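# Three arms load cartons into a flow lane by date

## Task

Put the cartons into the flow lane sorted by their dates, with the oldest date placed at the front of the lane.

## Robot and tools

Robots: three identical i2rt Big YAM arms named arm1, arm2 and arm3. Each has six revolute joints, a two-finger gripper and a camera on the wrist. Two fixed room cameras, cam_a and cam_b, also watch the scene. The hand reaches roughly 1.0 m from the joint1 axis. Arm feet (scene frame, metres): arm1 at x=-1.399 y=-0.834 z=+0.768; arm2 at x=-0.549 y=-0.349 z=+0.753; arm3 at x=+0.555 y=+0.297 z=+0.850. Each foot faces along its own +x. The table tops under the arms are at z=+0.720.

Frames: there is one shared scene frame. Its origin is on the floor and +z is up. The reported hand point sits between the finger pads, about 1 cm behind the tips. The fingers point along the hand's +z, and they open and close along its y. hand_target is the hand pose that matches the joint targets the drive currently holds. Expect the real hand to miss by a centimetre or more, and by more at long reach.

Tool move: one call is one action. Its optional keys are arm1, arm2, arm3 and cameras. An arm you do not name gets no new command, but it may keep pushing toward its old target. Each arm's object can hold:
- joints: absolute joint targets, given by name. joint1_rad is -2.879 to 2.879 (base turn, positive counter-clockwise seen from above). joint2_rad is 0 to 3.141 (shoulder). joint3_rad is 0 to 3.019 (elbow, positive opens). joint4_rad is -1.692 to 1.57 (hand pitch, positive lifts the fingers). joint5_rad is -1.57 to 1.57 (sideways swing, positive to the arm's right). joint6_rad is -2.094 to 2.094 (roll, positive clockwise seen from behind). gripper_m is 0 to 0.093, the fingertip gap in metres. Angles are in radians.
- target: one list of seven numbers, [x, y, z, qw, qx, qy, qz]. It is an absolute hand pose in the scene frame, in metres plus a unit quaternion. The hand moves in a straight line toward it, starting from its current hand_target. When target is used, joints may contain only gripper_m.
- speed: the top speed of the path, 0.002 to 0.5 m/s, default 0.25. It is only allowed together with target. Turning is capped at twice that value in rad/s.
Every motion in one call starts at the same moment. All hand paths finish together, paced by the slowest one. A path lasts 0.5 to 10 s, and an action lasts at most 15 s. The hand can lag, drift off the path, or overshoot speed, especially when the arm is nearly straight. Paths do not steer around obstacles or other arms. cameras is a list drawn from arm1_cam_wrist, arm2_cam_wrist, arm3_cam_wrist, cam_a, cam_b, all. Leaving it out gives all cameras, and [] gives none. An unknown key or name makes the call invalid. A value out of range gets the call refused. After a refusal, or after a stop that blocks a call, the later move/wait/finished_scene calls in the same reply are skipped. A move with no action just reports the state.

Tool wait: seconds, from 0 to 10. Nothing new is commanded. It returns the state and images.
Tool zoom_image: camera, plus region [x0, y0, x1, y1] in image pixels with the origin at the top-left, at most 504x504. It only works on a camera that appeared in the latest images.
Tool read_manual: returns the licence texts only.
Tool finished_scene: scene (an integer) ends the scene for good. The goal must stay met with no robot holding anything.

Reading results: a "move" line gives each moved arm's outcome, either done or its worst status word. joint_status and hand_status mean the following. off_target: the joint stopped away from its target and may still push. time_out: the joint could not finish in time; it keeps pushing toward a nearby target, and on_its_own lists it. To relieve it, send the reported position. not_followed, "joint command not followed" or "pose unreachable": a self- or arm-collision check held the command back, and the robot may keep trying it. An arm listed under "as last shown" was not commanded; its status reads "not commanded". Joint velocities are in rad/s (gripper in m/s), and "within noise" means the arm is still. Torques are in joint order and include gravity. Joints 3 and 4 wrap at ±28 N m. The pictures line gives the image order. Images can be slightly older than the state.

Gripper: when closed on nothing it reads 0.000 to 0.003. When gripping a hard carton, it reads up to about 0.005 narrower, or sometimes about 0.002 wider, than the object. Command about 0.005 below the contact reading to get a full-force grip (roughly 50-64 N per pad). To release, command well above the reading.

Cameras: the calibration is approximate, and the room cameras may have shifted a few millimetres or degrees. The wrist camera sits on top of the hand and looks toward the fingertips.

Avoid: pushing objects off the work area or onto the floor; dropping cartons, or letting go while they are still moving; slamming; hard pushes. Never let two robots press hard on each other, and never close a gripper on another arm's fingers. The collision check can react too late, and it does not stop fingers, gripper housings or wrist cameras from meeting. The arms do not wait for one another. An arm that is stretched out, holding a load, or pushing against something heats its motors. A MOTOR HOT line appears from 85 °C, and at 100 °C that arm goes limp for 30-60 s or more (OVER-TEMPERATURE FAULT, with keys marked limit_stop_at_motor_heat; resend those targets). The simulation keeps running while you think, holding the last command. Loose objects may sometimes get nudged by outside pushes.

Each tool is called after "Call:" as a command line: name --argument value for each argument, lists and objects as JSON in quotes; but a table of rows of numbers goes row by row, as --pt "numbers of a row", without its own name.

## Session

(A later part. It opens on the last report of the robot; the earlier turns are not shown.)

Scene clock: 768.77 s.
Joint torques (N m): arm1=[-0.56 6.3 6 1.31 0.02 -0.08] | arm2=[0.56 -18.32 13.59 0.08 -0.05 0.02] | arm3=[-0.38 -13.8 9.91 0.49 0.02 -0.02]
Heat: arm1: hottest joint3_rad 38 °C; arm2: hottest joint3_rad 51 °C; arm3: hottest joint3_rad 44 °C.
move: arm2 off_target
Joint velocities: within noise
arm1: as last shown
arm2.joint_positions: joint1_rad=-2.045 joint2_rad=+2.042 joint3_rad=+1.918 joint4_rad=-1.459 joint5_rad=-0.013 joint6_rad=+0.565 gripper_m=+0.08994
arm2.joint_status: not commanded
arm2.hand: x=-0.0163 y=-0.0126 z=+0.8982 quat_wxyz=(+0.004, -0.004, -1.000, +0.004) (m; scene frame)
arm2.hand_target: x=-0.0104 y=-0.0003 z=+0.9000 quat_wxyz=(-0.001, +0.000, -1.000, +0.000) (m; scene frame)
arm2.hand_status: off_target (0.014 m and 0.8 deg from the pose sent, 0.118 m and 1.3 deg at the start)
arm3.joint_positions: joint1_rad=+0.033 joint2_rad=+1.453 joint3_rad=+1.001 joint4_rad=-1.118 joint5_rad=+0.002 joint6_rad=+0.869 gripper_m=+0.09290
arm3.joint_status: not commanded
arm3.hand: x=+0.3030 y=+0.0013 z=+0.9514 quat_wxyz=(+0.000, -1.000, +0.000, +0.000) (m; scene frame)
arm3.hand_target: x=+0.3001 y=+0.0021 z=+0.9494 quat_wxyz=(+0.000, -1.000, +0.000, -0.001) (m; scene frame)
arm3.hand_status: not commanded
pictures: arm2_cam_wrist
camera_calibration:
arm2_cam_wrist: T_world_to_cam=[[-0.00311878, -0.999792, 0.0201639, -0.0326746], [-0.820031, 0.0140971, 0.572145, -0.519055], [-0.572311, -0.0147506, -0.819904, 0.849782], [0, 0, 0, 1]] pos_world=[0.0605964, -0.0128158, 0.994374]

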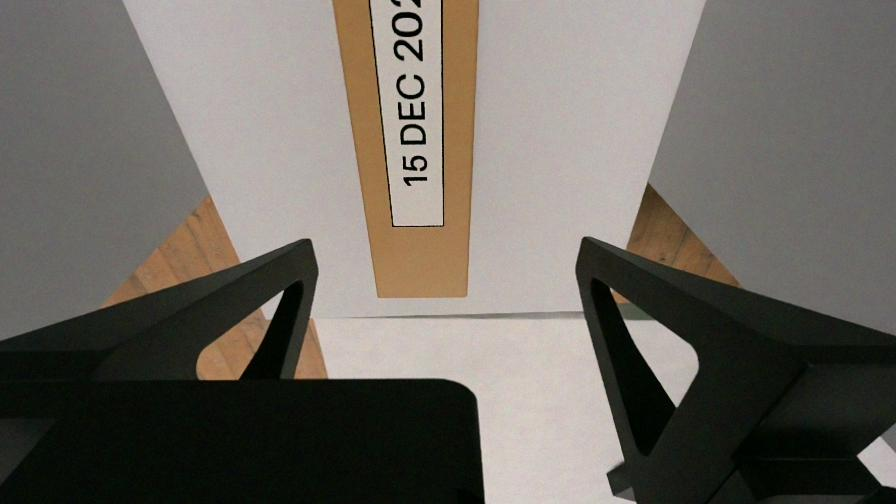

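Call:
move --arm2 '{"target": [-0.33, 0.0, 0.93, 0, 0, 1, 0], "speed": 0.35}' --arm3 '{"target": [-0.03, 0.0, 0.875, 0, 1, 0, 0], "speed": 0.35}' --cameras '["arm3_cam_wrist"]'

Call:
move --arm2 '{"joints": {"joint1_rad": 2.243, "joint2_rad": 0.46, "joint3_rad": 0.693, "joint4_rad": -0.686, "joint5_rad": 0, "joint6_rad": 0}}' --arm3 '{"target": [-0.035, -0.001, 0.797, 0, 1, 0, 0], "speed": 0.15}' --cameras '["arm3_cam_wrist", "arm2_cam_wrist"]'

Scene clock: 778.63 s.
Joint torques (N m): arm1=[-0.5 6.3 6 1.31 0.02 -0.07] | arm2=[0.21 -10.46 8.68 0.7 0.12 0.08] | arm3=[-0.15 -24.94 14.45 0.09 -0.01 -0.03]
Heat: arm1: hottest joint3_rad 38 °C; arm2: hottest joint3_rad 51 °C; arm3: hottest joint3_rad 44 °C.
move: arm2 done; arm3 off_target
Joint velocities: within noise
arm1: as last shown
arm2.joint_positions: joint1_rad=-1.607 joint2_rad=+1.436 joint3_rad=+1.214 joint4_rad=-1.338 joint5_rad=-0.016 joint6_rad=+0.989 gripper_m=+0.08994
arm2.joint_status: not commanded
arm2.hand: x=-0.3273 y=+0.0011 z=+0.9360 quat_wxyz=(-0.001, +0.003, -1.000, -0.003) (m; scene frame)
arm2.hand_target: x=-0.3300 y=-0.0001 z=+0.9300 quat_wxyz=(+0.000, +0.000, -1.000, +0.000) (m; scene frame)
arm2.hand_status: done (0.007 m and 0.5 deg from the pose sent, 0.316 m and 0.8 deg at the start)
arm3.joint_positions: joint1_rad=-0.366 joint2_rad=+2.152 joint3_rad=+1.793 joint4_rad=-1.214 joint5_rad=+0.003 joint6_rad=+0.480 gripper_m=+0.09290
arm3.joint_status: not commanded
arm3.hand: x=-0.0196 y=+0.0071 z=+0.8783 quat_wxyz=(+0.002, -1.000, +0.005, -0.001) (m; scene frame)
arm3.hand_target: x=-0.0296 y=+0.0002 z=+0.8750 quat_wxyz=(+0.000, -1.000, +0.000, +0.001) (m; scene frame)
arm3.hand_status: off_target (0.013 m and 0.7 deg from the pose sent, 0.342 m and 0.1 deg at the start)
pictures: arm3_cam_wrist
camera_calibration:
arm3_cam_wrist: T_world_to_cam=[[0.0260605, 0.999658, 0.00203202, -0.00741576], [0.801172, -0.0221017, 0.598026, -0.507606], [0.597867, -0.0139568, -0.801474, 0.838776], [0, 0, 0, 1]] pos_world=[-0.0946032, 0.00790094, 0.975834]

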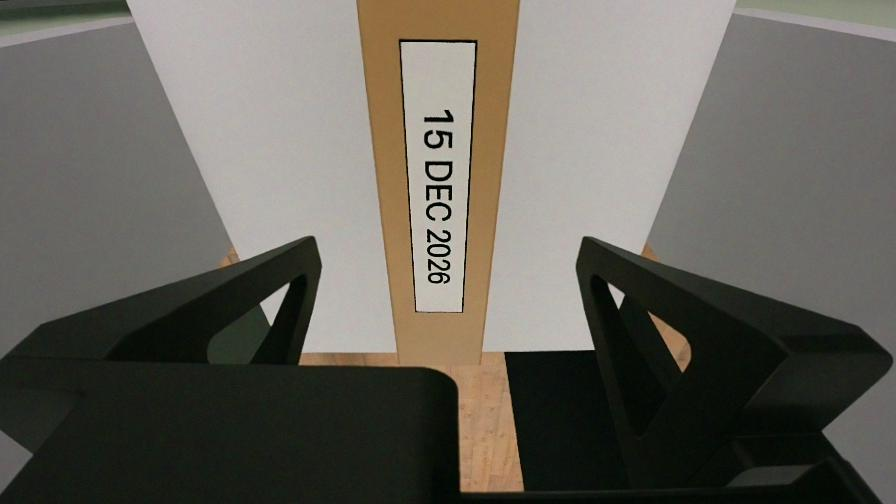

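Scene clock: 781.40 s.
Joint torques (N m): arm1=[-0.5 6.36 6 1.32 0.02 -0.08] | arm2=[0.56 1.49 10.32 2.51 0 -0.11] | arm3=[-0.09 -26.17 10.92 0.68 -0.02 -0.02]
Heat: arm1: hottest joint3_rad 38 °C; arm2: hottest joint3_rad 51 °C; arm3: hottest joint3_rad 44 °C.
move: arm2 done; arm3 off_target
Joint velocities: within noise
arm1: as last shown
arm2.joint_positions: joint1_rad=+2.234 joint2_rad=+0.466 joint3_rad=+0.707 joint4_rad=-0.697 joint5_rad=+0.000 joint6_rad=+0.010 gripper_m=+0.09003
arm2.joint_status: all done
arm2.hand: x=-0.5146 y=-0.6485 z=+1.1008 quat_wxyz=(+0.404, +0.564, +0.630, -0.349) (m; scene frame)
arm2.hand_target: x=-0.5119 y=-0.6479 z=+1.0970 quat_wxyz=(+0.405, +0.558, +0.634, -0.350) (m; scene frame)
arm2.hand_status: not commanded
arm3.joint_positions: joint1_rad=-0.366 joint2_rad=+2.263 joint3_rad=+1.793 joint4_rad=-1.096 joint5_rad=+0.003 joint6_rad=+0.478 gripper_m=+0.09290
arm3.joint_status: not commanded
arm3.hand: x=-0.0321 y=+0.0007 z=+0.8087 quat_wxyz=(+0.000, -1.000, +0.004, +0.002) (m; scene frame)
arm3.hand_target: x=-0.0347 y=-0.0008 z=+0.7971 quat_wxyz=(+0.000, -1.000, +0.000, +0.000) (m; scene frame)
arm3.hand_status: off_target (0.012 m and 0.5 deg from the pose sent, 0.083 m and 0.7 deg at the start)
pictures: arm2_cam_wrist, arm3_cam_wrist
camera_calibration:
arm2_cam_wrist: T_world_to_cam=[[-0.993897, -0.110089, -0.00706725, -0.577015], [-0.0916996, 0.860092, -0.50183, 1.07101], [0.0613244, -0.498119, -0.864937, 0.783528], [0, 0, 0, 1]] pos_world=[-0.523332, -0.594397, 1.21109]
arm3_cam_wrist: T_world_to_cam=[[0.02334, 0.999726, -0.00171734, 0.00233524], [0.8055, -0.017788, 0.592329, -0.451339], [0.592136, -0.0152083, -0.805694, 0.793571], [0, 0, 0, 1]] pos_world=[-0.106403, 0.00170583, 0.906721]

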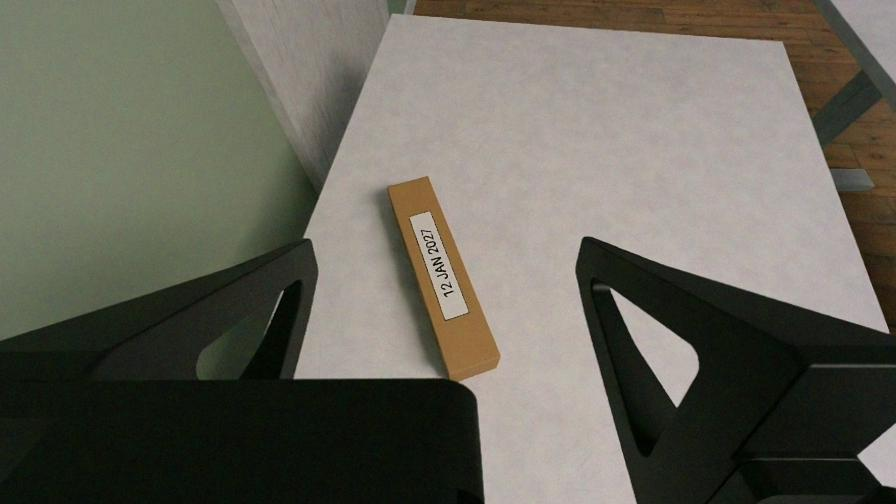

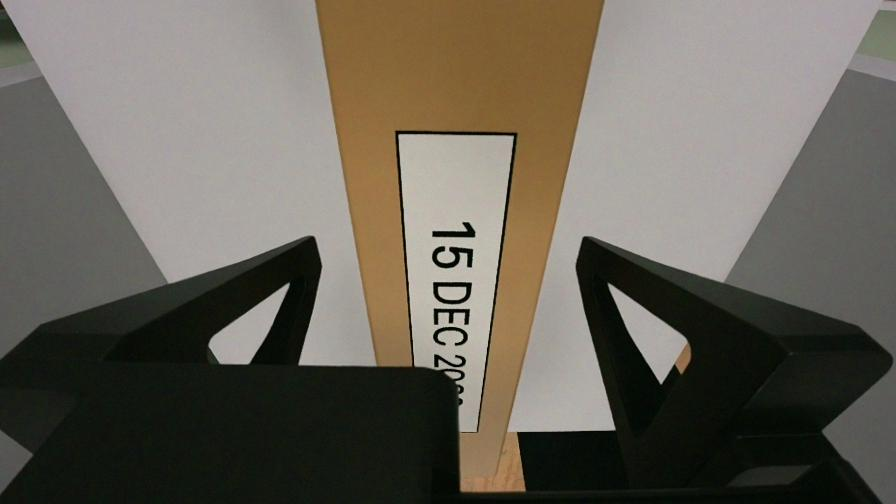

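Call:
move --arm3 '{"target": [0.0, 0.002, 0.787, 0, 1, 0, 0], "speed": 0.15}' --cameras '["arm3_cam_wrist"]'

Scene clock: 788.63 s.
Joint torques (N m): arm1=[-0.5 6.36 5.98 1.31 0.01 -0.08] | arm2=[0.56 1.49 10.32 2.52 0 -0.12] | arm3=[0.79 -28.28 8.85 0.66 -0.02 0.15]
Heat: arm1: hottest joint3_rad 38 °C; arm2: hottest joint3_rad 51 °C; arm3: hottest joint3_rad 44 °C.
move: arm3 done
Joint velocities: within noise
arm1, arm2: as last shown
arm3.joint_positions: joint1_rad=-0.356 joint2_rad=+2.233 joint3_rad=+1.659 joint4_rad=-1.009 joint5_rad=+0.003 joint6_rad=+0.482 gripper_m=+0.09290
arm3.joint_status: not commanded
arm3.hand: x=-0.0007 y=+0.0090 z=+0.7832 quat_wxyz=(+0.004, -1.000, +0.001, -0.006) (m; scene frame)
arm3.hand_target: x=+0.0000 y=+0.0021 z=+0.7870 quat_wxyz=(+0.000, -1.000, +0.000, +0.000) (m; scene frame)
arm3.hand_status: done (0.008 m and 0.8 deg from the pose sent, 0.039 m and 0.5 deg at the start)
pictures: arm3_cam_wrist
camera_calibration:
arm3_cam_wrist: T_world_to_cam=[[0.0172053, 0.999832, 0.00628099, -0.0130211], [0.796185, -0.0175003, 0.6048, -0.471104], [0.604809, -0.00540492, -0.796353, 0.747212], [0, 0, 0, 1]] pos_world=[-0.0766106, 0.00881313, 0.880049]

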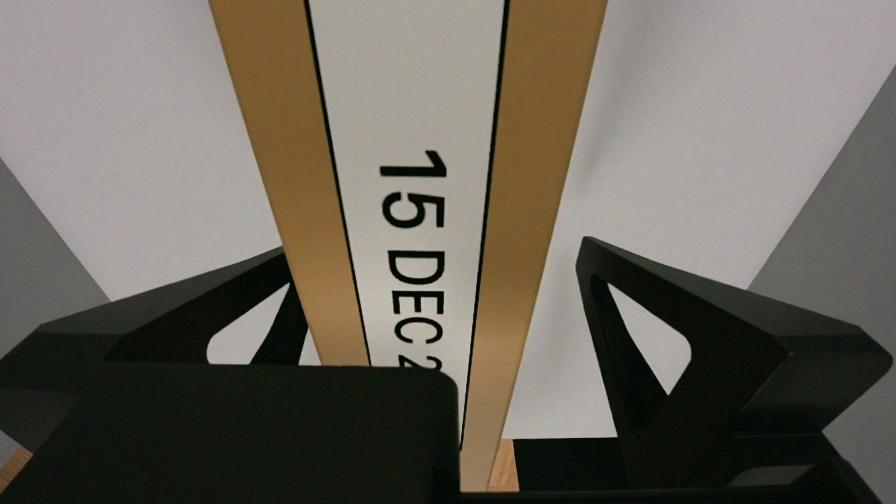

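Call:
move --arm3 '{"target": [0.002, -0.005, 0.811, 0, 1, 0, 0], "speed": 0.15}' --cameras '["arm3_cam_wrist"]'

Scene clock: 791.80 s.
Joint torques (N m): arm1=[-0.56 6.36 6.01 1.32 0.02 -0.07] | arm2=[0.62 1.55 10.33 2.51 0 -0.11] | arm3=[0.91 -27.63 10.61 -0.01 -0.01 0.14]
Heat: arm1: hottest joint3_rad 38 °C; arm2: hottest joint3_rad 51 °C; arm3: hottest joint3_rad 44 °C.
move: arm3 off_target
Joint velocities: within noise
arm1, arm2: as last shown
arm3.joint_positions: joint1_rad=-0.344 joint2_rad=+2.202 joint3_rad=+1.659 joint4_rad=-1.039 joint5_rad=+0.003 joint6_rad=+0.493 gripper_m=+0.09290
arm3.joint_status: not commanded
arm3.hand: x=+0.0041 y=+0.0035 z=+0.8015 quat_wxyz=(+0.004, -1.000, +0.001, -0.006) (m; scene frame)
arm3.hand_target: x=+0.0022 y=-0.0050 z=+0.8110 quat_wxyz=(+0.000, -1.000, +0.000, +0.000) (m; scene frame)
arm3.hand_status: off_target (0.013 m and 0.8 deg from the pose sent, 0.031 m and 0.8 deg at the start)
pictures: arm3_cam_wrist
camera_calibration:
arm3_cam_wrist: T_world_to_cam=[[0.0168267, 0.99984, 0.00611711, -0.00750018], [0.796408, -0.0171016, 0.604518, -0.485822], [0.604525, -0.00530033, -0.796568, 0.759025], [0, 0, 0, 1]] pos_world=[-0.0718108, 0.00321374, 0.898349]

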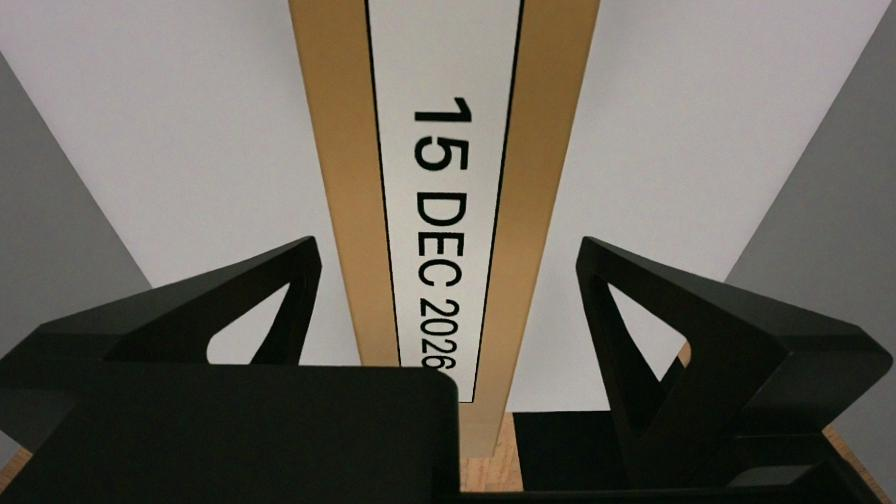

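Call:
move --arm3 '{"joints": {"gripper_m": 0.05}}' --cameras '[]'

Call:
move --arm3 '{"target": [0.02, -0.003, 0.90, 0, 1, 0, 0], "speed": 0.25}' --cameras '[]'

Call:
move --arm3 '{"target": [0.34, 0.0, 0.93, 0, 1, 0, 0], "speed": 0.35}' --cameras '["arm3_cam_wrist"]'

Call:
move --arm3 '{"target": [0.50, -0.34, 0.86, 0.01, 0.999, 0, -0.0419], "speed": 0.35}' --cameras '["arm3_cam_wrist"]'

Scene clock: 797.07 s.
Joint torques (N m): arm1=[-0.56 6.42 6 1.31 0.01 -0.08] | arm2=[0.62 1.55 10.32 2.52 0 -0.11] | arm3=[0.67 -27.81 10.58 0.03 0.06 0.14]
Heat: arm1: hottest joint3_rad 38 °C; arm2: hottest joint3_rad 50 °C; arm3: hottest joint3_rad 44 °C.
move: arm3 off_target
Joint velocities: within noise
arm1, arm2: as last shown
arm3.joint_positions: joint1_rad=-0.344 joint2_rad=+2.202 joint3_rad=+1.659 joint4_rad=-1.039 joint5_rad=+0.001 joint6_rad=+0.495 gripper_m=+0.05821
arm3.joint_status: gripper_m off_target (ended at +0.05823, target +0.05000)
arm3.hand: x=+0.0044 y=+0.0030 z=+0.8015 quat_wxyz=(+0.003, -1.000, +0.001, -0.006) (m; scene frame)
arm3.hand_target: x=+0.0021 y=-0.0048 z=+0.8110 quat_wxyz=(+0.000, -1.000, +0.000, +0.000) (m; scene frame)
arm3.hand_status: not commanded
pictures: none
No camera images: "cameras" was empty.

Scene clock: 798.37 s.
Joint torques (N m): arm1=[-0.56 6.3 5.98 1.31 0.02 -0.08] | arm2=[0.56 1.49 10.33 2.52 0 -0.11] | arm3=[1.08 -25.93 12.11 0.02 0.05 0.15]
Heat: arm1: hottest joint3_rad 38 °C; arm2: hottest joint3_rad 50 °C; arm3: hottest joint3_rad 44 °C.
move: arm3 off_target
Joint velocities: within noise
arm1.joint_positions: joint1_rad=+0.211 joint2_rad=+0.443 joint3_rad=+1.544 joint4_rad=-1.493 joint5_rad=+0.002 joint6_rad=+0.209 gripper_m=+0.08998
arm1.joint_status: not commanded
arm1.hand: x=-1.4298 y=-0.9421 z=+1.3679 quat_wxyz=(-0.379, -0.712, -0.432, +0.404) (m; scene frame)
arm1.hand_target: x=-1.4319 y=-0.9436 z=+1.3663 quat_wxyz=(-0.371, -0.717, -0.431, +0.404) (m; scene frame)
arm1.hand_status: not commanded
arm2: as last shown
arm3.joint_positions: joint1_rad=-0.333 joint2_rad=+2.054 joint3_rad=+1.656 joint4_rad=-1.189 joint5_rad=+0.001 joint6_rad=+0.505 gripper_m=+0.05821
arm3.joint_status: not commanded
arm3.hand: x=+0.0235 y=+0.0060 z=+0.8890 quat_wxyz=(+0.005, -1.000, +0.001, -0.008) (m; scene frame)
arm3.hand_target: x=+0.0202 y=-0.0029 z=+0.9000 quat_wxyz=(+0.000, -1.000, +0.000, +0.000) (m; scene frame)
arm3.hand_status: off_target (0.015 m and 1.1 deg from the pose sent, 0.100 m and 0.8 deg at the start)
pictures: none
No camera images: "cameras" was empty.

Scene clock: 800.40 s.
Joint torques (N m): arm1=[-0.62 6.36 5.98 1.31 0.02 -0.08] | arm2=[0.56 1.49 10.33 2.51 0 -0.11] | arm3=[0.97 -15.5 9.73 0.28 0.22 0.14]
Heat: arm1: hottest joint3_rad 38 °C; arm2: hottest joint3_rad 50 °C; arm3: hottest joint3_rad 43 °C.
move: arm3 done
Joint velocities: within noise
arm1, arm2: as last shown
arm3.joint_positions: joint1_rad=+0.103 joint2_rad=+1.446 joint3_rad=+0.903 joint4_rad=-1.052 joint5_rad=-0.002 joint6_rad=+0.939 gripper_m=+0.05821
arm3.joint_status: not commanded
arm3.hand: x=+0.3399 y=+0.0044 z=+0.9212 quat_wxyz=(+0.009, -1.000, +0.000, -0.009) (m; scene frame)
arm3.hand_target: x=+0.3401 y=+0.0001 z=+0.9299 quat_wxyz=(+0.000, -1.000, +0.000, +0.000) (m; scene frame)
arm3.hand_status: done (0.010 m and 1.5 deg from the pose sent, 0.319 m and 1.1 deg at the start)
pictures: arm3_cam_wrist
camera_calibration:
arm3_cam_wrist: T_world_to_cam=[[0.0156104, 0.99974, 0.0166106, -0.0241243], [0.79221, -0.0225023, 0.609833, -0.829054], [0.610049, 0.00363928, -0.792356, 0.645645], [0, 0, 0, 1]] pos_world=[0.263287, 0.00311276, 1.01757]

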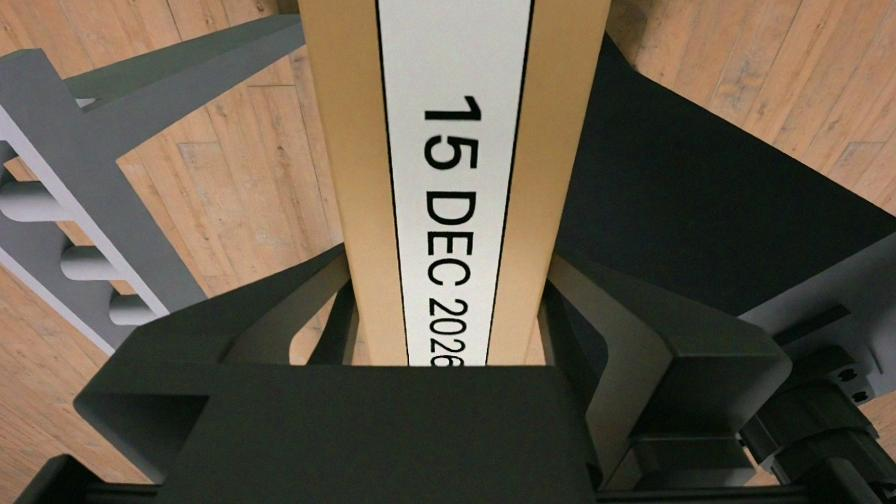

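Scene clock: 802.60 s.
Joint torques (N m): arm1=[-0.56 6.3 6 1.32 0.01 -0.07] | arm2=[0.62 1.55 10.33 2.52 0 -0.11] | arm3=[-0.56 -25.41 14.79 -0.08 0.31 0.16]
Heat: arm1: hottest joint3_rad 38 °C; arm2: hottest joint3_rad 50 °C; arm3: hottest joint3_rad 44 °C.
move: arm3 off_target
Joint velocities: within noise
arm1, arm2: as last shown
arm3.joint_positions: joint1_rad=+0.677 joint2_rad=+2.129 joint3_rad=+1.663 joint4_rad=-1.113 joint5_rad=+0.080 joint6_rad=+1.499 gripper_m=+0.05821
arm3.joint_status: not commanded
arm3.hand: x=+0.5049 y=-0.3199 z=+0.8485 quat_wxyz=(+0.007, -0.999, -0.007, +0.039) (m; scene frame)
arm3.hand_target: x=+0.4999 y=-0.3390 z=+0.8605 quat_wxyz=(-0.011, -0.999, +0.000, +0.042) (m; scene frame)
arm3.hand_status: off_target (0.024 m and 2.1 deg from the pose sent, 0.385 m and 6.3 deg at the start)
pictures: arm3_cam_wrist
camera_calibration:
arm3_cam_wrist: T_world_to_cam=[[0.00115009, 0.999946, 0.0103099, 0.311429], [0.84709, -0.00645338, 0.53141, -0.878851], [0.531448, 0.00812227, -0.847052, 0.575997], [0, 0, 0, 1]] pos_world=[0.437995, -0.321763, 0.951719]

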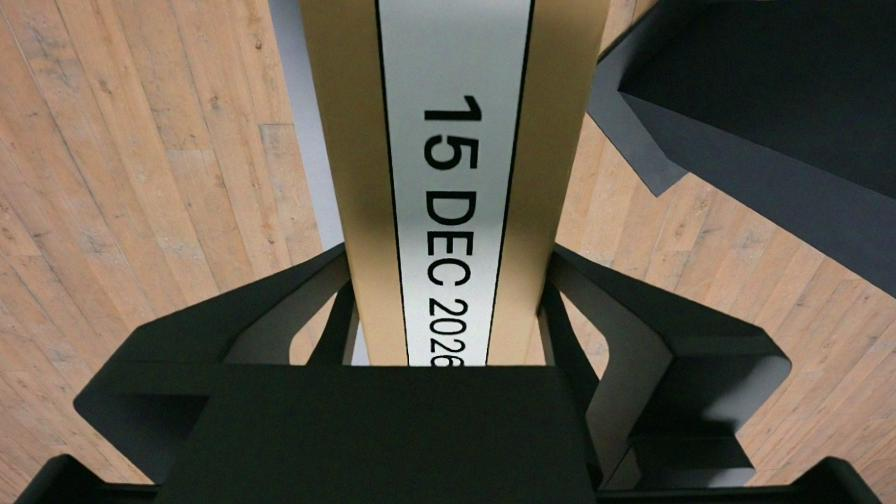

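Call:
move --arm3 '{"target": [0.50, -0.333, 0.785, 0.008, 0.999, 0, -0.0419], "speed": 0.15}' --cameras '["arm3_cam_wrist", "cam_b"]'

Call:
zoom_image --camera "cam_b" --region '[300, 170, 570, 340]'

Scene clock: 810.20 s.
Joint torques (N m): arm1=[-0.5 6.3 6.01 1.32 0.01 -0.07] | arm2=[0.62 1.55 10.33 2.52 0.01 -0.11] | arm3=[-0.5 -24.53 9.21 0.94 0.39 0.14]
Heat: arm1: hottest joint3_rad 38 °C; arm2: hottest joint3_rad 50 °C; arm3: hottest joint3_rad 45 °C.
move: arm3 off_target
Joint velocities: within noise
arm1, arm2: as last shown
arm3.joint_positions: joint1_rad=+0.677 joint2_rad=+2.197 joint3_rad=+1.650 joint4_rad=-0.988 joint5_rad=+0.079 joint6_rad=+1.500 gripper_m=+0.05821
arm3.joint_status: not commanded
arm3.hand: x=+0.5045 y=-0.3343 z=+0.8035 quat_wxyz=(-0.015, -0.999, -0.006, +0.039) (m; scene frame)
arm3.hand_target: x=+0.5000 y=-0.3323 z=+0.7853 quat_wxyz=(-0.008, -0.999, +0.000, +0.042) (m; scene frame)
arm3.hand_status: off_target (0.019 m and 1.1 deg from the pose sent, 0.065 m and 1.9 deg at the start)
pictures: arm3_cam_wrist, cam_b
camera_calibration:
arm3_cam_wrist: T_world_to_cam=[[0.00196335, 0.999445, -0.0332464, 0.36076], [0.847603, 0.0159783, 0.53039, -0.846508], [0.530627, -0.0292211, -0.847101, 0.526166], [0, 0, 0, 1]] pos_world=[0.437596, -0.331659, 0.90669]

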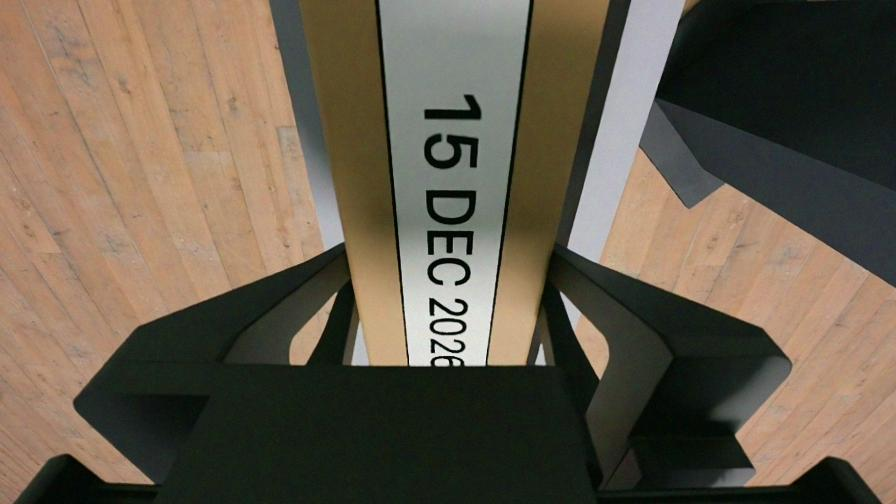

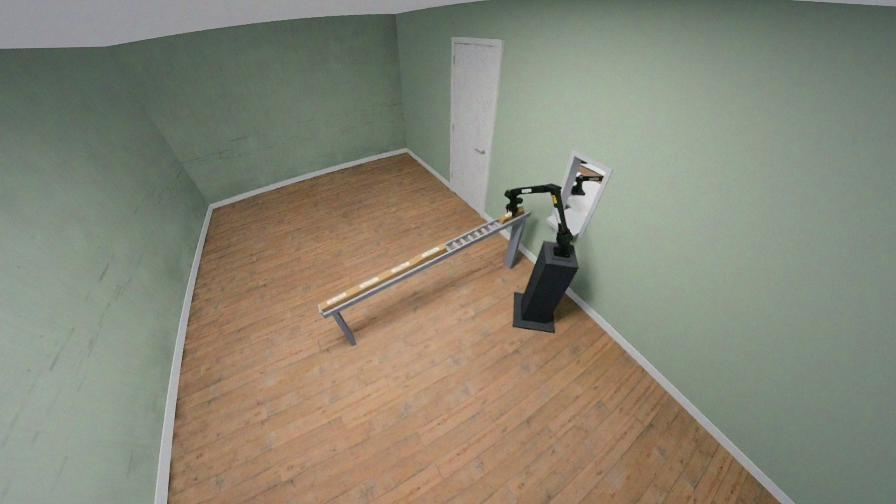

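Scaled by 1.867 from the camera's 896x504 image, which has a finer 1280x720 frame.

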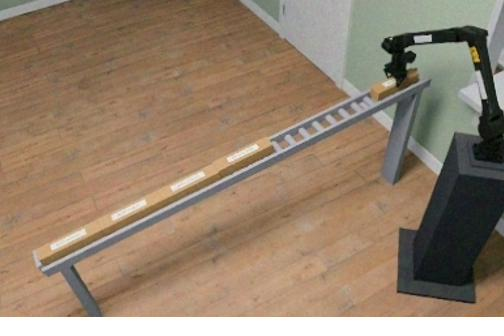

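Call:
move --arm3 '{"joints": {"gripper_m": 0.085}}' --cameras '["arm3_cam_wrist"]'

Scene clock: 813.13 s.
Joint torques (N m): arm1=[-0.56 6.42 6 1.32 0.01 -0.07] | arm2=[0.5 1.49 10.33 2.51 0 -0.11] | arm3=[-0.32 -24.47 9.22 0.65 0.24 0.13]
Heat: arm1: hottest joint3_rad 38 °C; arm2: hottest joint3_rad 50 °C; arm3: hottest joint3_rad 45 °C.
move: arm3 done
Joint velocities: within noise
arm1: as last shown
arm2.joint_positions: joint1_rad=+2.234 joint2_rad=+0.466 joint3_rad=+0.707 joint4_rad=-0.697 joint5_rad=+0.000 joint6_rad=+0.010 gripper_m=+0.09003
arm2.joint_status: not commanded
arm2.hand: x=-0.5146 y=-0.6485 z=+1.1008 quat_wxyz=(+0.404, +0.564, +0.630, -0.349) (m; scene frame)
arm2.hand_target: x=-0.5119 y=-0.6479 z=+1.0970 quat_wxyz=(+0.405, +0.558, +0.634, -0.350) (m; scene frame)
arm2.hand_status: not commanded
arm3.joint_positions: joint1_rad=+0.677 joint2_rad=+2.198 joint3_rad=+1.650 joint4_rad=-0.981 joint5_rad=+0.082 joint6_rad=+1.500 gripper_m=+0.08487
arm3.joint_status: all done
arm3.hand: x=+0.5038 y=-0.3359 z=+0.8031 quat_wxyz=(-0.018, -0.999, -0.006, +0.041) (m; scene frame)
arm3.hand_target: x=+0.5000 y=-0.3324 z=+0.7853 quat_wxyz=(-0.008, -0.999, +0.000, +0.042) (m; scene frame)
arm3.hand_status: not commanded
pictures: arm3_cam_wrist
camera_calibration:
arm3_cam_wrist: T_world_to_cam=[[0.00206135, 0.999229, -0.0392035, 0.366942], [0.849391, 0.0189405, 0.527423, -0.843374], [0.527759, -0.0343863, -0.848698, 0.527138], [0, 0, 0, 1]] pos_world=[0.437396, -0.332559, 0.906581]

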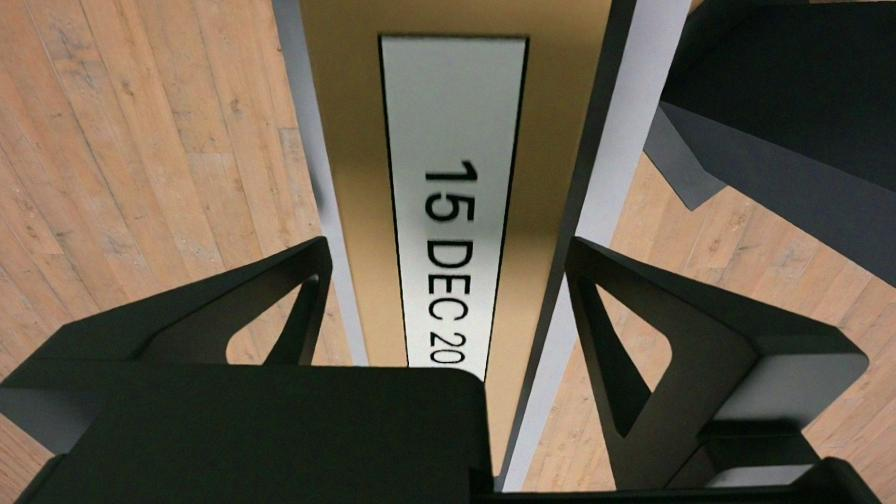

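Call:
move --arm3 '{"target": [0.50, -0.325, 0.92, 0, 1, 0, 0], "speed": 0.25}' --cameras '["arm2_cam_wrist", "arm3_cam_wrist"]'

Call:
zoom_image --camera "arm2_cam_wrist" --region '[360, 160, 520, 400]'

Scene clock: 818.43 s.
Joint torques (N m): arm1=[-0.5 6.3 6 1.32 0.01 -0.08] | arm2=[0.5 1.49 10.33 2.52 0 -0.12] | arm3=[-1.08 -24.53 13.56 -0.05 0.03 -0.02]
Heat: arm1: hottest joint3_rad 38 °C; arm2: hottest joint3_rad 50 °C; arm3: hottest joint3_rad 44 °C.
move: arm3 off_target
Joint velocities: within noise
arm1, arm2: as last shown
arm3.joint_positions: joint1_rad=+0.658 joint2_rad=+2.044 joint3_rad=+1.717 joint4_rad=-1.252 joint5_rad=+0.005 joint6_rad=+1.493 gripper_m=+0.08494
arm3.joint_status: not commanded
arm3.hand: x=+0.5061 y=-0.3153 z=+0.9178 quat_wxyz=(+0.004, -1.000, -0.001, +0.001) (m; scene frame)
arm3.hand_target: x=+0.4999 y=-0.3247 z=+0.9200 quat_wxyz=(+0.000, -1.000, +0.000, +0.000) (m; scene frame)
arm3.hand_status: off_target (0.012 m and 0.5 deg from the pose sent, 0.117 m and 5.2 deg at the start)
pictures: arm2_cam_wrist, arm3_cam_wrist
camera_calibration:
arm2_cam_wrist: T_world_to_cam=[[-0.993897, -0.110089, -0.00706725, -0.577015], [-0.0916996, 0.860092, -0.50183, 1.07101], [0.0613244, -0.498119, -0.864937, 0.783528], [0, 0, 0, 1]] pos_world=[-0.523332, -0.594397, 1.21109]
arm3_cam_wrist: T_world_to_cam=[[0.0145117, 0.999876, 0.0061371, 0.303248], [0.804459, -0.0153203, 0.593811, -0.955105], [0.593831, -0.00368018, -0.804581, 0.559842], [0, 0, 0, 1]] pos_world=[0.431491, -0.315783, 1.01573]

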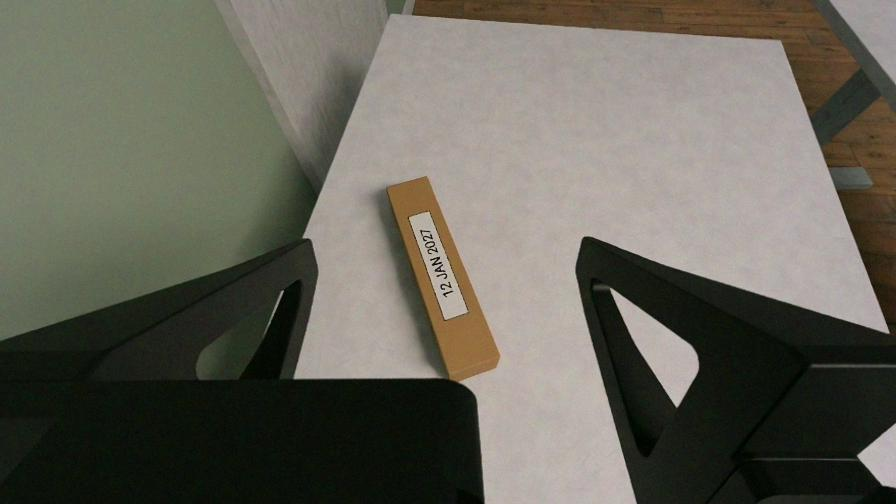

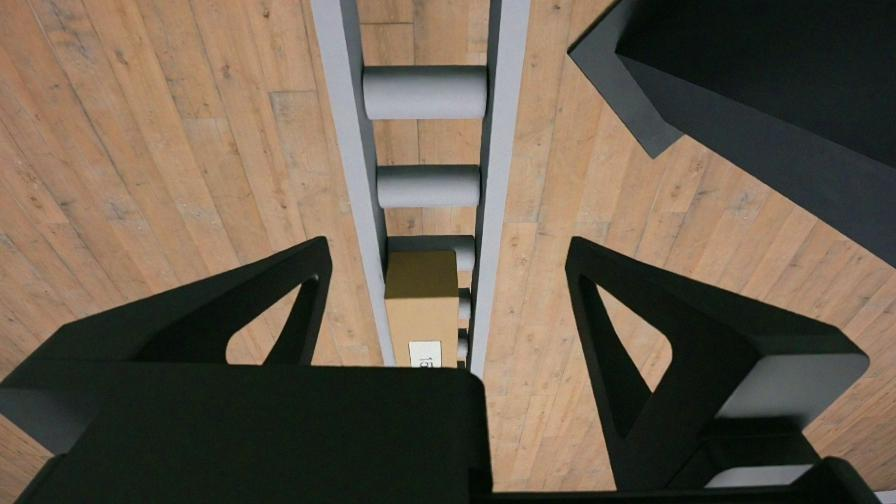

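Scaled by 2.100 from the camera's 896x504 image, which has a finer 1280x720 frame.

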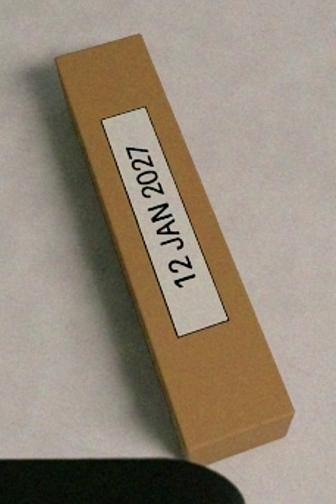

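Call:
move --arm2 '{"joints": {"joint1_rad": 2.265, "joint2_rad": 1.618, "joint3_rad": 1.319, "joint4_rad": -1.271, "joint5_rad": 0, "joint6_rad": -0.276}}' --arm3 '{"joints": {"joint1_rad": 0.025, "joint2_rad": 1.459, "joint3_rad": 1.002, "joint4_rad": -1.114, "joint5_rad": 0.0, "joint6_rad": 0.861, "gripper_m": 0.093}}' --cameras '["arm2_cam_wrist"]'

Call:
move --arm2 '{"target": [-0.476, -0.816, 0.80, 0, 0.5395, 0.8420, 0], "speed": 0.2}' --cameras '["arm2_cam_wrist"]'

Scene clock: 831.70 s.
Joint torques (N m): arm1=[-0.5 6.3 6 1.31 0.02 -0.07] | arm2=[0.67 -13.04 13.53 -0.13 -0.03 -0.12] | arm3=[-0.38 -13.57 10.03 0.46 0.02 -0.03]
Heat: arm1: hottest joint3_rad 38 °C; arm2: hottest joint3_rad 51 °C; arm3: hottest joint3_rad 44 °C.
move: arm2 done; arm3 done
Joint velocities: within noise
arm1: as last shown
arm2.joint_positions: joint1_rad=+2.254 joint2_rad=+1.615 joint3_rad=+1.269 joint4_rad=-1.262 joint5_rad=+0.000 joint6_rad=-0.265 gripper_m=+0.09004
arm2.joint_status: all done
arm2.hand: x=-0.4848 y=-0.7995 z=+0.8896 quat_wxyz=(-0.005, +0.549, +0.836, +0.012) (m; scene frame)
arm2.hand_target: x=-0.4775 y=-0.8146 z=+0.9063 quat_wxyz=(+0.007, +0.540, +0.842, -0.003) (m; scene frame)
arm2.hand_status: not commanded
arm3.joint_positions: joint1_rad=+0.031 joint2_rad=+1.451 joint3_rad=+1.000 joint4_rad=-1.119 joint5_rad=+0.002 joint6_rad=+0.870 gripper_m=+0.09291
arm3.joint_status: all done
arm3.hand: x=+0.3027 y=+0.0022 z=+0.9518 quat_wxyz=(+0.000, -1.000, +0.001, +0.000) (m; scene frame)
arm3.hand_target: x=+0.3002 y=+0.0021 z=+0.9495 quat_wxyz=(+0.000, -1.000, +0.000, -0.001) (m; scene frame)
arm3.hand_status: not commanded
pictures: arm2_cam_wrist
camera_calibration:
arm2_cam_wrist: T_world_to_cam=[[-0.915619, -0.402046, -0.00130781, -0.766076], [-0.327396, 0.743716, 0.582837, -0.0746167], [-0.233354, 0.534084, -0.812588, 1.15961], [0, 0, 0, 1]] pos_world=[-0.455264, -0.871831, 0.98477]

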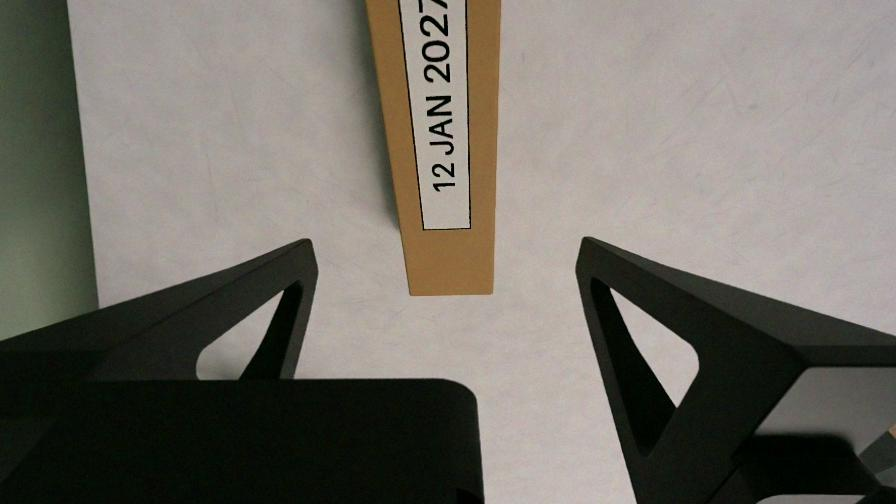

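Scene clock: 833.03 s.
Joint torques (N m): arm1=[-0.56 6.3 6 1.31 0.02 -0.07] | arm2=[0.79 -12.98 7.95 0.73 0.03 -0.09] | arm3=[-0.38 -13.68 10.02 0.5 0.04 -0.02]
Heat: arm1: hottest joint3_rad 38 °C; arm2: hottest joint3_rad 51 °C; arm3: hottest joint3_rad 44 °C.
move: arm2 done
Joint velocities: within noise
arm1, arm3: as last shown
arm2.joint_positions: joint1_rad=+2.257 joint2_rad=+1.734 joint3_rad=+1.182 joint4_rad=-1.027 joint5_rad=+0.006 joint6_rad=-0.265 gripper_m=+0.09004
arm2.joint_status: not commanded
arm2.hand: x=-0.4812 y=-0.8171 z=+0.8062 quat_wxyz=(+0.002, +0.548, +0.837, -0.001) (m; scene frame)
arm2.hand_target: x=-0.4761 y=-0.8158 z=+0.8000 quat_wxyz=(+0.000, +0.540, +0.842, +0.000) (m; scene frame)
arm2.hand_status: done (0.008 m and 1.1 deg from the pose sent, 0.092 m and 2.0 deg at the start)
arm3.joint_positions: joint1_rad=+0.031 joint2_rad=+1.451 joint3_rad=+1.000 joint4_rad=-1.119 joint5_rad=+0.002 joint6_rad=+0.869 gripper_m=+0.09291
pictures: arm2_cam_wrist
camera_calibration:
arm2_cam_wrist: T_world_to_cam=[[-0.91444, -0.404533, 0.0123632, -0.782559], [-0.328482, 0.75968, 0.561235, 0.0181794], [-0.23643, 0.509155, -0.827564, 1.09235], [0, 0, 0, 1]] pos_world=[-0.451366, -0.886558, 0.903463]

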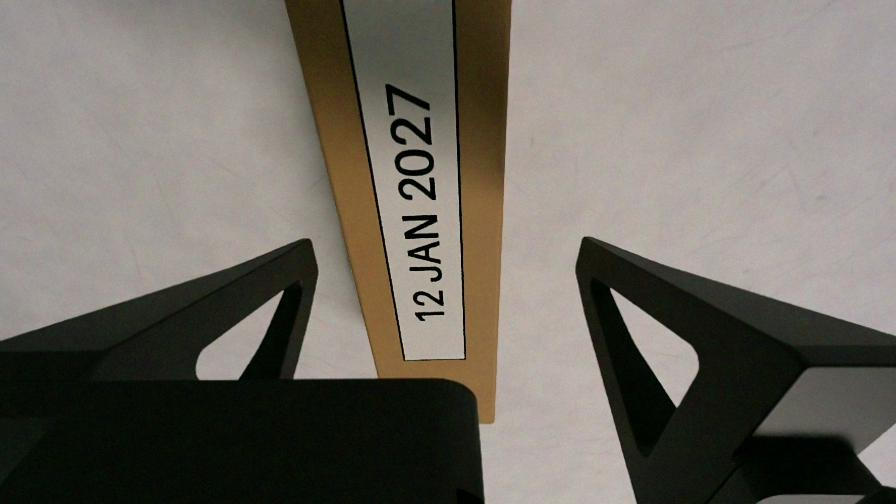

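Call:
move --arm2 '{"target": [-0.4690, -0.8125, 0.748, 0, 0.5395, 0.8420, 0], "speed": 0.15}' --cameras '["arm2_cam_wrist"]'

Call:
move --arm2 '{"joints": {"gripper_m": 0.05}}' --cameras '[]'

Call:
move --arm2 '{"target": [-0.469, -0.80, 0.90, 0, 0.5395, 0.8420, 0], "speed": 0.3}' --cameras '["arm2_cam_wrist"]'

Scene clock: 840.67 s.
Joint torques (N m): arm1=[-0.56 6.3 6.01 1.32 0.02 -0.08] | arm2=[0.67 -12.22 7.41 0.76 0.02 0.06] | arm3=[-0.26 -13.51 10 0.46 0.03 -0.02]
Heat: arm1: hottest joint3_rad 38 °C; arm2: hottest joint3_rad 50 °C; arm3: hottest joint3_rad 44 °C.
move: arm2 done
Joint velocities: within noise
arm1.joint_positions: joint1_rad=+0.211 joint2_rad=+0.443 joint3_rad=+1.544 joint4_rad=-1.493 joint5_rad=+0.002 joint6_rad=+0.209 gripper_m=+0.08998
arm1.joint_status: not commanded
arm1.hand: x=-1.4298 y=-0.9421 z=+1.3679 quat_wxyz=(-0.379, -0.712, -0.432, +0.404) (m; scene frame)
arm1.hand_target: x=-1.4319 y=-0.9436 z=+1.3663 quat_wxyz=(-0.371, -0.717, -0.431, +0.404) (m; scene frame)
arm1.hand_status: not commanded
arm2.joint_positions: joint1_rad=+2.273 joint2_rad=+1.806 joint3_rad=+1.128 joint4_rad=-0.895 joint5_rad=+0.006 joint6_rad=-0.265 gripper_m=+0.09004
arm2.joint_status: not commanded
arm2.hand: x=-0.4735 y=-0.8160 z=+0.7567 quat_wxyz=(+0.004, +0.541, +0.841, -0.003) (m; scene frame)
arm2.hand_target: x=-0.4692 y=-0.8124 z=+0.7481 quat_wxyz=(+0.000, +0.540, +0.842, +0.000) (m; scene frame)
arm2.hand_status: done (0.010 m and 0.7 deg from the pose sent, 0.060 m and 1.1 deg at the start)
arm3: as last shown
pictures: arm2_cam_wrist
camera_calibration:
arm2_cam_wrist: T_world_to_cam=[[-0.908033, -0.418661, 0.0141335, -0.784285], [-0.340782, 0.757902, 0.556285, 0.0441464], [-0.243606, 0.500308, -0.830872, 1.04449], [0, 0, 0, 1]] pos_world=[-0.442669, -0.884373, 0.854361]

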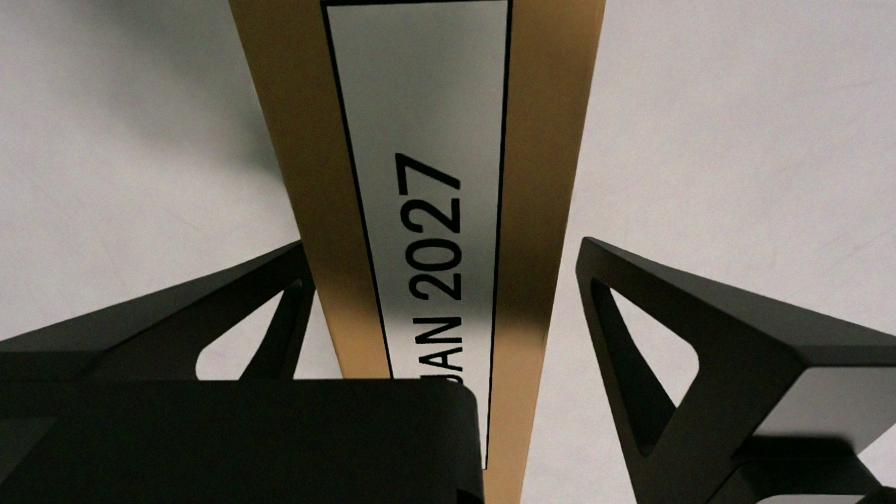

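Scene clock: 841.27 s.
Joint torques (N m): arm1=[-0.56 6.36 6 1.32 0.01 -0.07] | arm2=[0.56 -12.98 7.39 0.76 0.06 0.06] | arm3=[-0.38 -13.74 10.03 0.54 0.03 -0.01]
Heat: arm1: hottest joint3_rad 38 °C; arm2: hottest joint3_rad 50 °C; arm3: hottest joint3_rad 44 °C.
move: arm2 off_target
Joint velocities: within noise
arm1, arm3: as last shown
arm2.joint_positions: joint1_rad=+2.275 joint2_rad=+1.806 joint3_rad=+1.128 joint4_rad=-0.894 joint5_rad=+0.005 joint6_rad=-0.265 gripper_m=+0.06063
arm2.joint_status: gripper_m off_target (ended at +0.06066, target +0.05000)
arm2.hand: x=-0.4725 y=-0.8159 z=+0.7567 quat_wxyz=(+0.005, +0.540, +0.842, -0.003) (m; scene frame)
arm2.hand_target: x=-0.4691 y=-0.8124 z=+0.7481 quat_wxyz=(+0.000, +0.539, +0.842, +0.000) (m; scene frame)
arm2.hand_status: not commanded
pictures: none
No camera images: "cameras" was empty.

Scene clock: 842.63 s.
Joint torques (N m): arm1=[-0.62 6.3 6 1.31 0.02 -0.07] | arm2=[0.79 -11.34 14.01 -0.14 0 0.1] | arm3=[-0.26 -13.57 10 0.51 0.03 -0.02]
Heat: arm1: hottest joint3_rad 38 °C; arm2: hottest joint3_rad 51 °C; arm3: hottest joint3_rad 44 °C.
move: arm2 off_target
Joint velocities: within noise
arm1, arm3: as last shown
arm2.joint_positions: joint1_rad=+2.279 joint2_rad=+1.590 joint3_rad=+1.215 joint4_rad=-1.253 joint5_rad=+0.005 joint6_rad=-0.261 gripper_m=+0.06063
arm2.joint_status: not commanded
arm2.hand: x=-0.4774 y=-0.7801 z=+0.8814 quat_wxyz=(-0.014, +0.540, +0.842, +0.017) (m; scene frame)
arm2.hand_target: x=-0.4691 y=-0.7988 z=+0.9001 quat_wxyz=(+0.000, +0.540, +0.842, +0.000) (m; scene frame)
arm2.hand_status: off_target (0.028 m and 2.5 deg from the pose sent, 0.144 m and 0.7 deg at the start)
pictures: arm2_cam_wrist
camera_calibration:
arm2_cam_wrist: T_world_to_cam=[[-0.906693, -0.421792, -0.000509117, -0.763426], [-0.337963, 0.72577, 0.599198, -0.115353], [-0.252367, 0.54346, -0.800601, 1.13209], [0, 0, 0, 1]] pos_world=[-0.445477, -0.853531, 0.975081]

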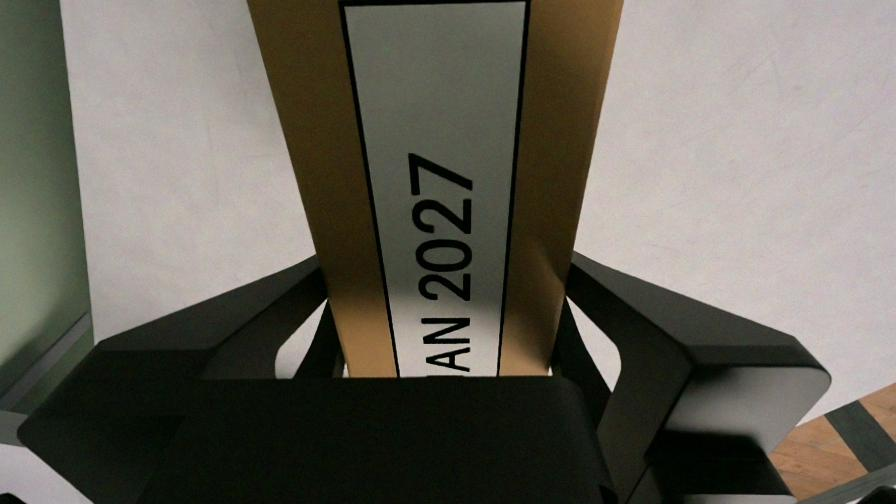

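Call:
move --arm2 '{"joints": {"joint1_rad": -1.688, "joint2_rad": 1.53, "joint3_rad": 1.241, "joint4_rad": -1.282, "joint5_rad": 0, "joint6_rad": 0.915}}' --cameras '[]'

Call:
move --arm2 '{"target": [0.0, 0.0, 0.86, 0, 0, 1, 0], "speed": 0.35}' --cameras '[]'

Call:
move --arm2 '{"target": [0.003, 0.0, 0.768, 0, 0, 1, 0], "speed": 0.12}' --cameras '["arm2_cam_wrist"]'

Scene clock: 851.57 s.
Joint torques (N m): arm1=[-0.56 6.3 5.98 1.32 0.02 -0.07] | arm2=[-0.21 -13.39 11.44 -0.21 -0.01 0.08] | arm3=[-0.32 -13.45 9.99 0.5 0.02 -0.03]
Heat: arm1: hottest joint3_rad 38 °C; arm2: hottest joint3_rad 52 °C; arm3: hottest joint3_rad 44 °C.
move: arm2 done
Joint velocities: within noise
arm1, arm3: as last shown
arm2.joint_positions: joint1_rad=-1.687 joint2_rad=+1.547 joint3_rad=+1.215 joint4_rad=-1.273 joint5_rad=+0.002 joint6_rad=+0.906 gripper_m=+0.06085
arm2.joint_status: all done
arm2.hand: x=-0.2851 y=-0.0043 z=+0.8923 quat_wxyz=(+0.005, +0.005, -1.000, +0.020) (m; scene frame)
arm2.hand_target: x=-0.2810 y=+0.0011 z=+0.9086 quat_wxyz=(-0.005, +0.000, -1.000, +0.006) (m; scene frame)
arm2.hand_status: not commanded
pictures: none
No camera images: "cameras" was empty.

Scene clock: 853.53 s.
Joint torques (N m): arm1=[-0.5 6.36 6.01 1.33 0.01 -0.08] | arm2=[-0.09 -20.07 15.21 -0.12 -0.07 -0.13] | arm3=[-0.44 -13.74 10.03 0.53 0.03 -0.02]
Heat: arm1: hottest joint3_rad 38 °C; arm2: hottest joint3_rad 52 °C; arm3: hottest joint3_rad 44 °C.
move: arm2 off_target
Joint velocities: within noise
arm1, arm3: as last shown
arm2.joint_positions: joint1_rad=-2.043 joint2_rad=+2.096 joint3_rad=+1.852 joint4_rad=-1.378 joint5_rad=-0.012 joint6_rad=+0.572 gripper_m=+0.06085
arm2.joint_status: not commanded
arm2.hand: x=-0.0178 y=-0.0133 z=+0.8406 quat_wxyz=(+0.020, -0.007, -1.000, +0.014) (m; scene frame)
arm2.hand_target: x=-0.0014 y=-0.0010 z=+0.8604 quat_wxyz=(-0.001, +0.000, -1.000, +0.000) (m; scene frame)
arm2.hand_status: off_target (0.030 m and 3.0 deg from the pose sent, 0.287 m and 2.4 deg at the start)
pictures: none
No camera images: "cameras" was empty.

Scene clock: 854.93 s.
Joint torques (N m): arm1=[-0.56 6.3 6 1.32 0.02 -0.07] | arm2=[-0.09 -20.07 9.01 0.76 -0.03 -0.12] | arm3=[-0.44 -13.63 10.03 0.55 0.03 -0.01]
Heat: arm1: hottest joint3_rad 38 °C; arm2: hottest joint3_rad 52 °C; arm3: hottest joint3_rad 44 °C.
move: arm2 off_target
Joint velocities: within noise
arm1, arm3: as last shown
arm2.joint_positions: joint1_rad=-2.043 joint2_rad=+2.175 joint3_rad=+1.825 joint4_rad=-1.210 joint5_rad=-0.013 joint6_rad=+0.571 gripper_m=+0.06085
arm2.joint_status: not commanded
arm2.hand: x=+0.0047 y=-0.0001 z=+0.7807 quat_wxyz=(-0.006, -0.006, -1.000, -0.003) (m; scene frame)
arm2.hand_target: x=+0.0029 y=-0.0002 z=+0.7681 quat_wxyz=(+0.000, +0.000, -1.000, +0.000) (m; scene frame)
arm2.hand_status: off_target (0.013 m and 1.0 deg from the pose sent, 0.077 m and 3.0 deg at the start)
pictures: arm2_cam_wrist
camera_calibration:
arm2_cam_wrist: T_world_to_cam=[[-0.00722444, -0.999946, 0.00744664, -0.00776897], [-0.830993, 0.0101458, 0.55619, -0.422332], [-0.556236, -0.00216994, -0.831022, 0.774351], [0, 0, 0, 1]] pos_world=[0.0797107, -0.00180337, 0.878458]

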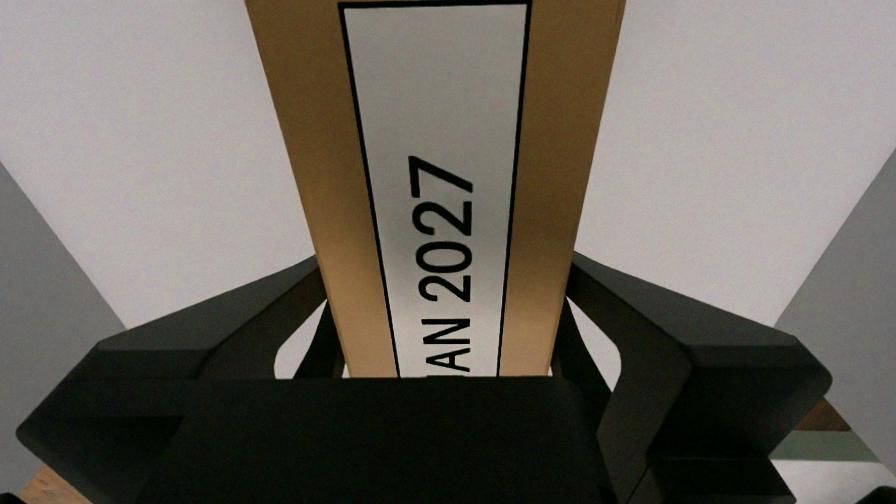

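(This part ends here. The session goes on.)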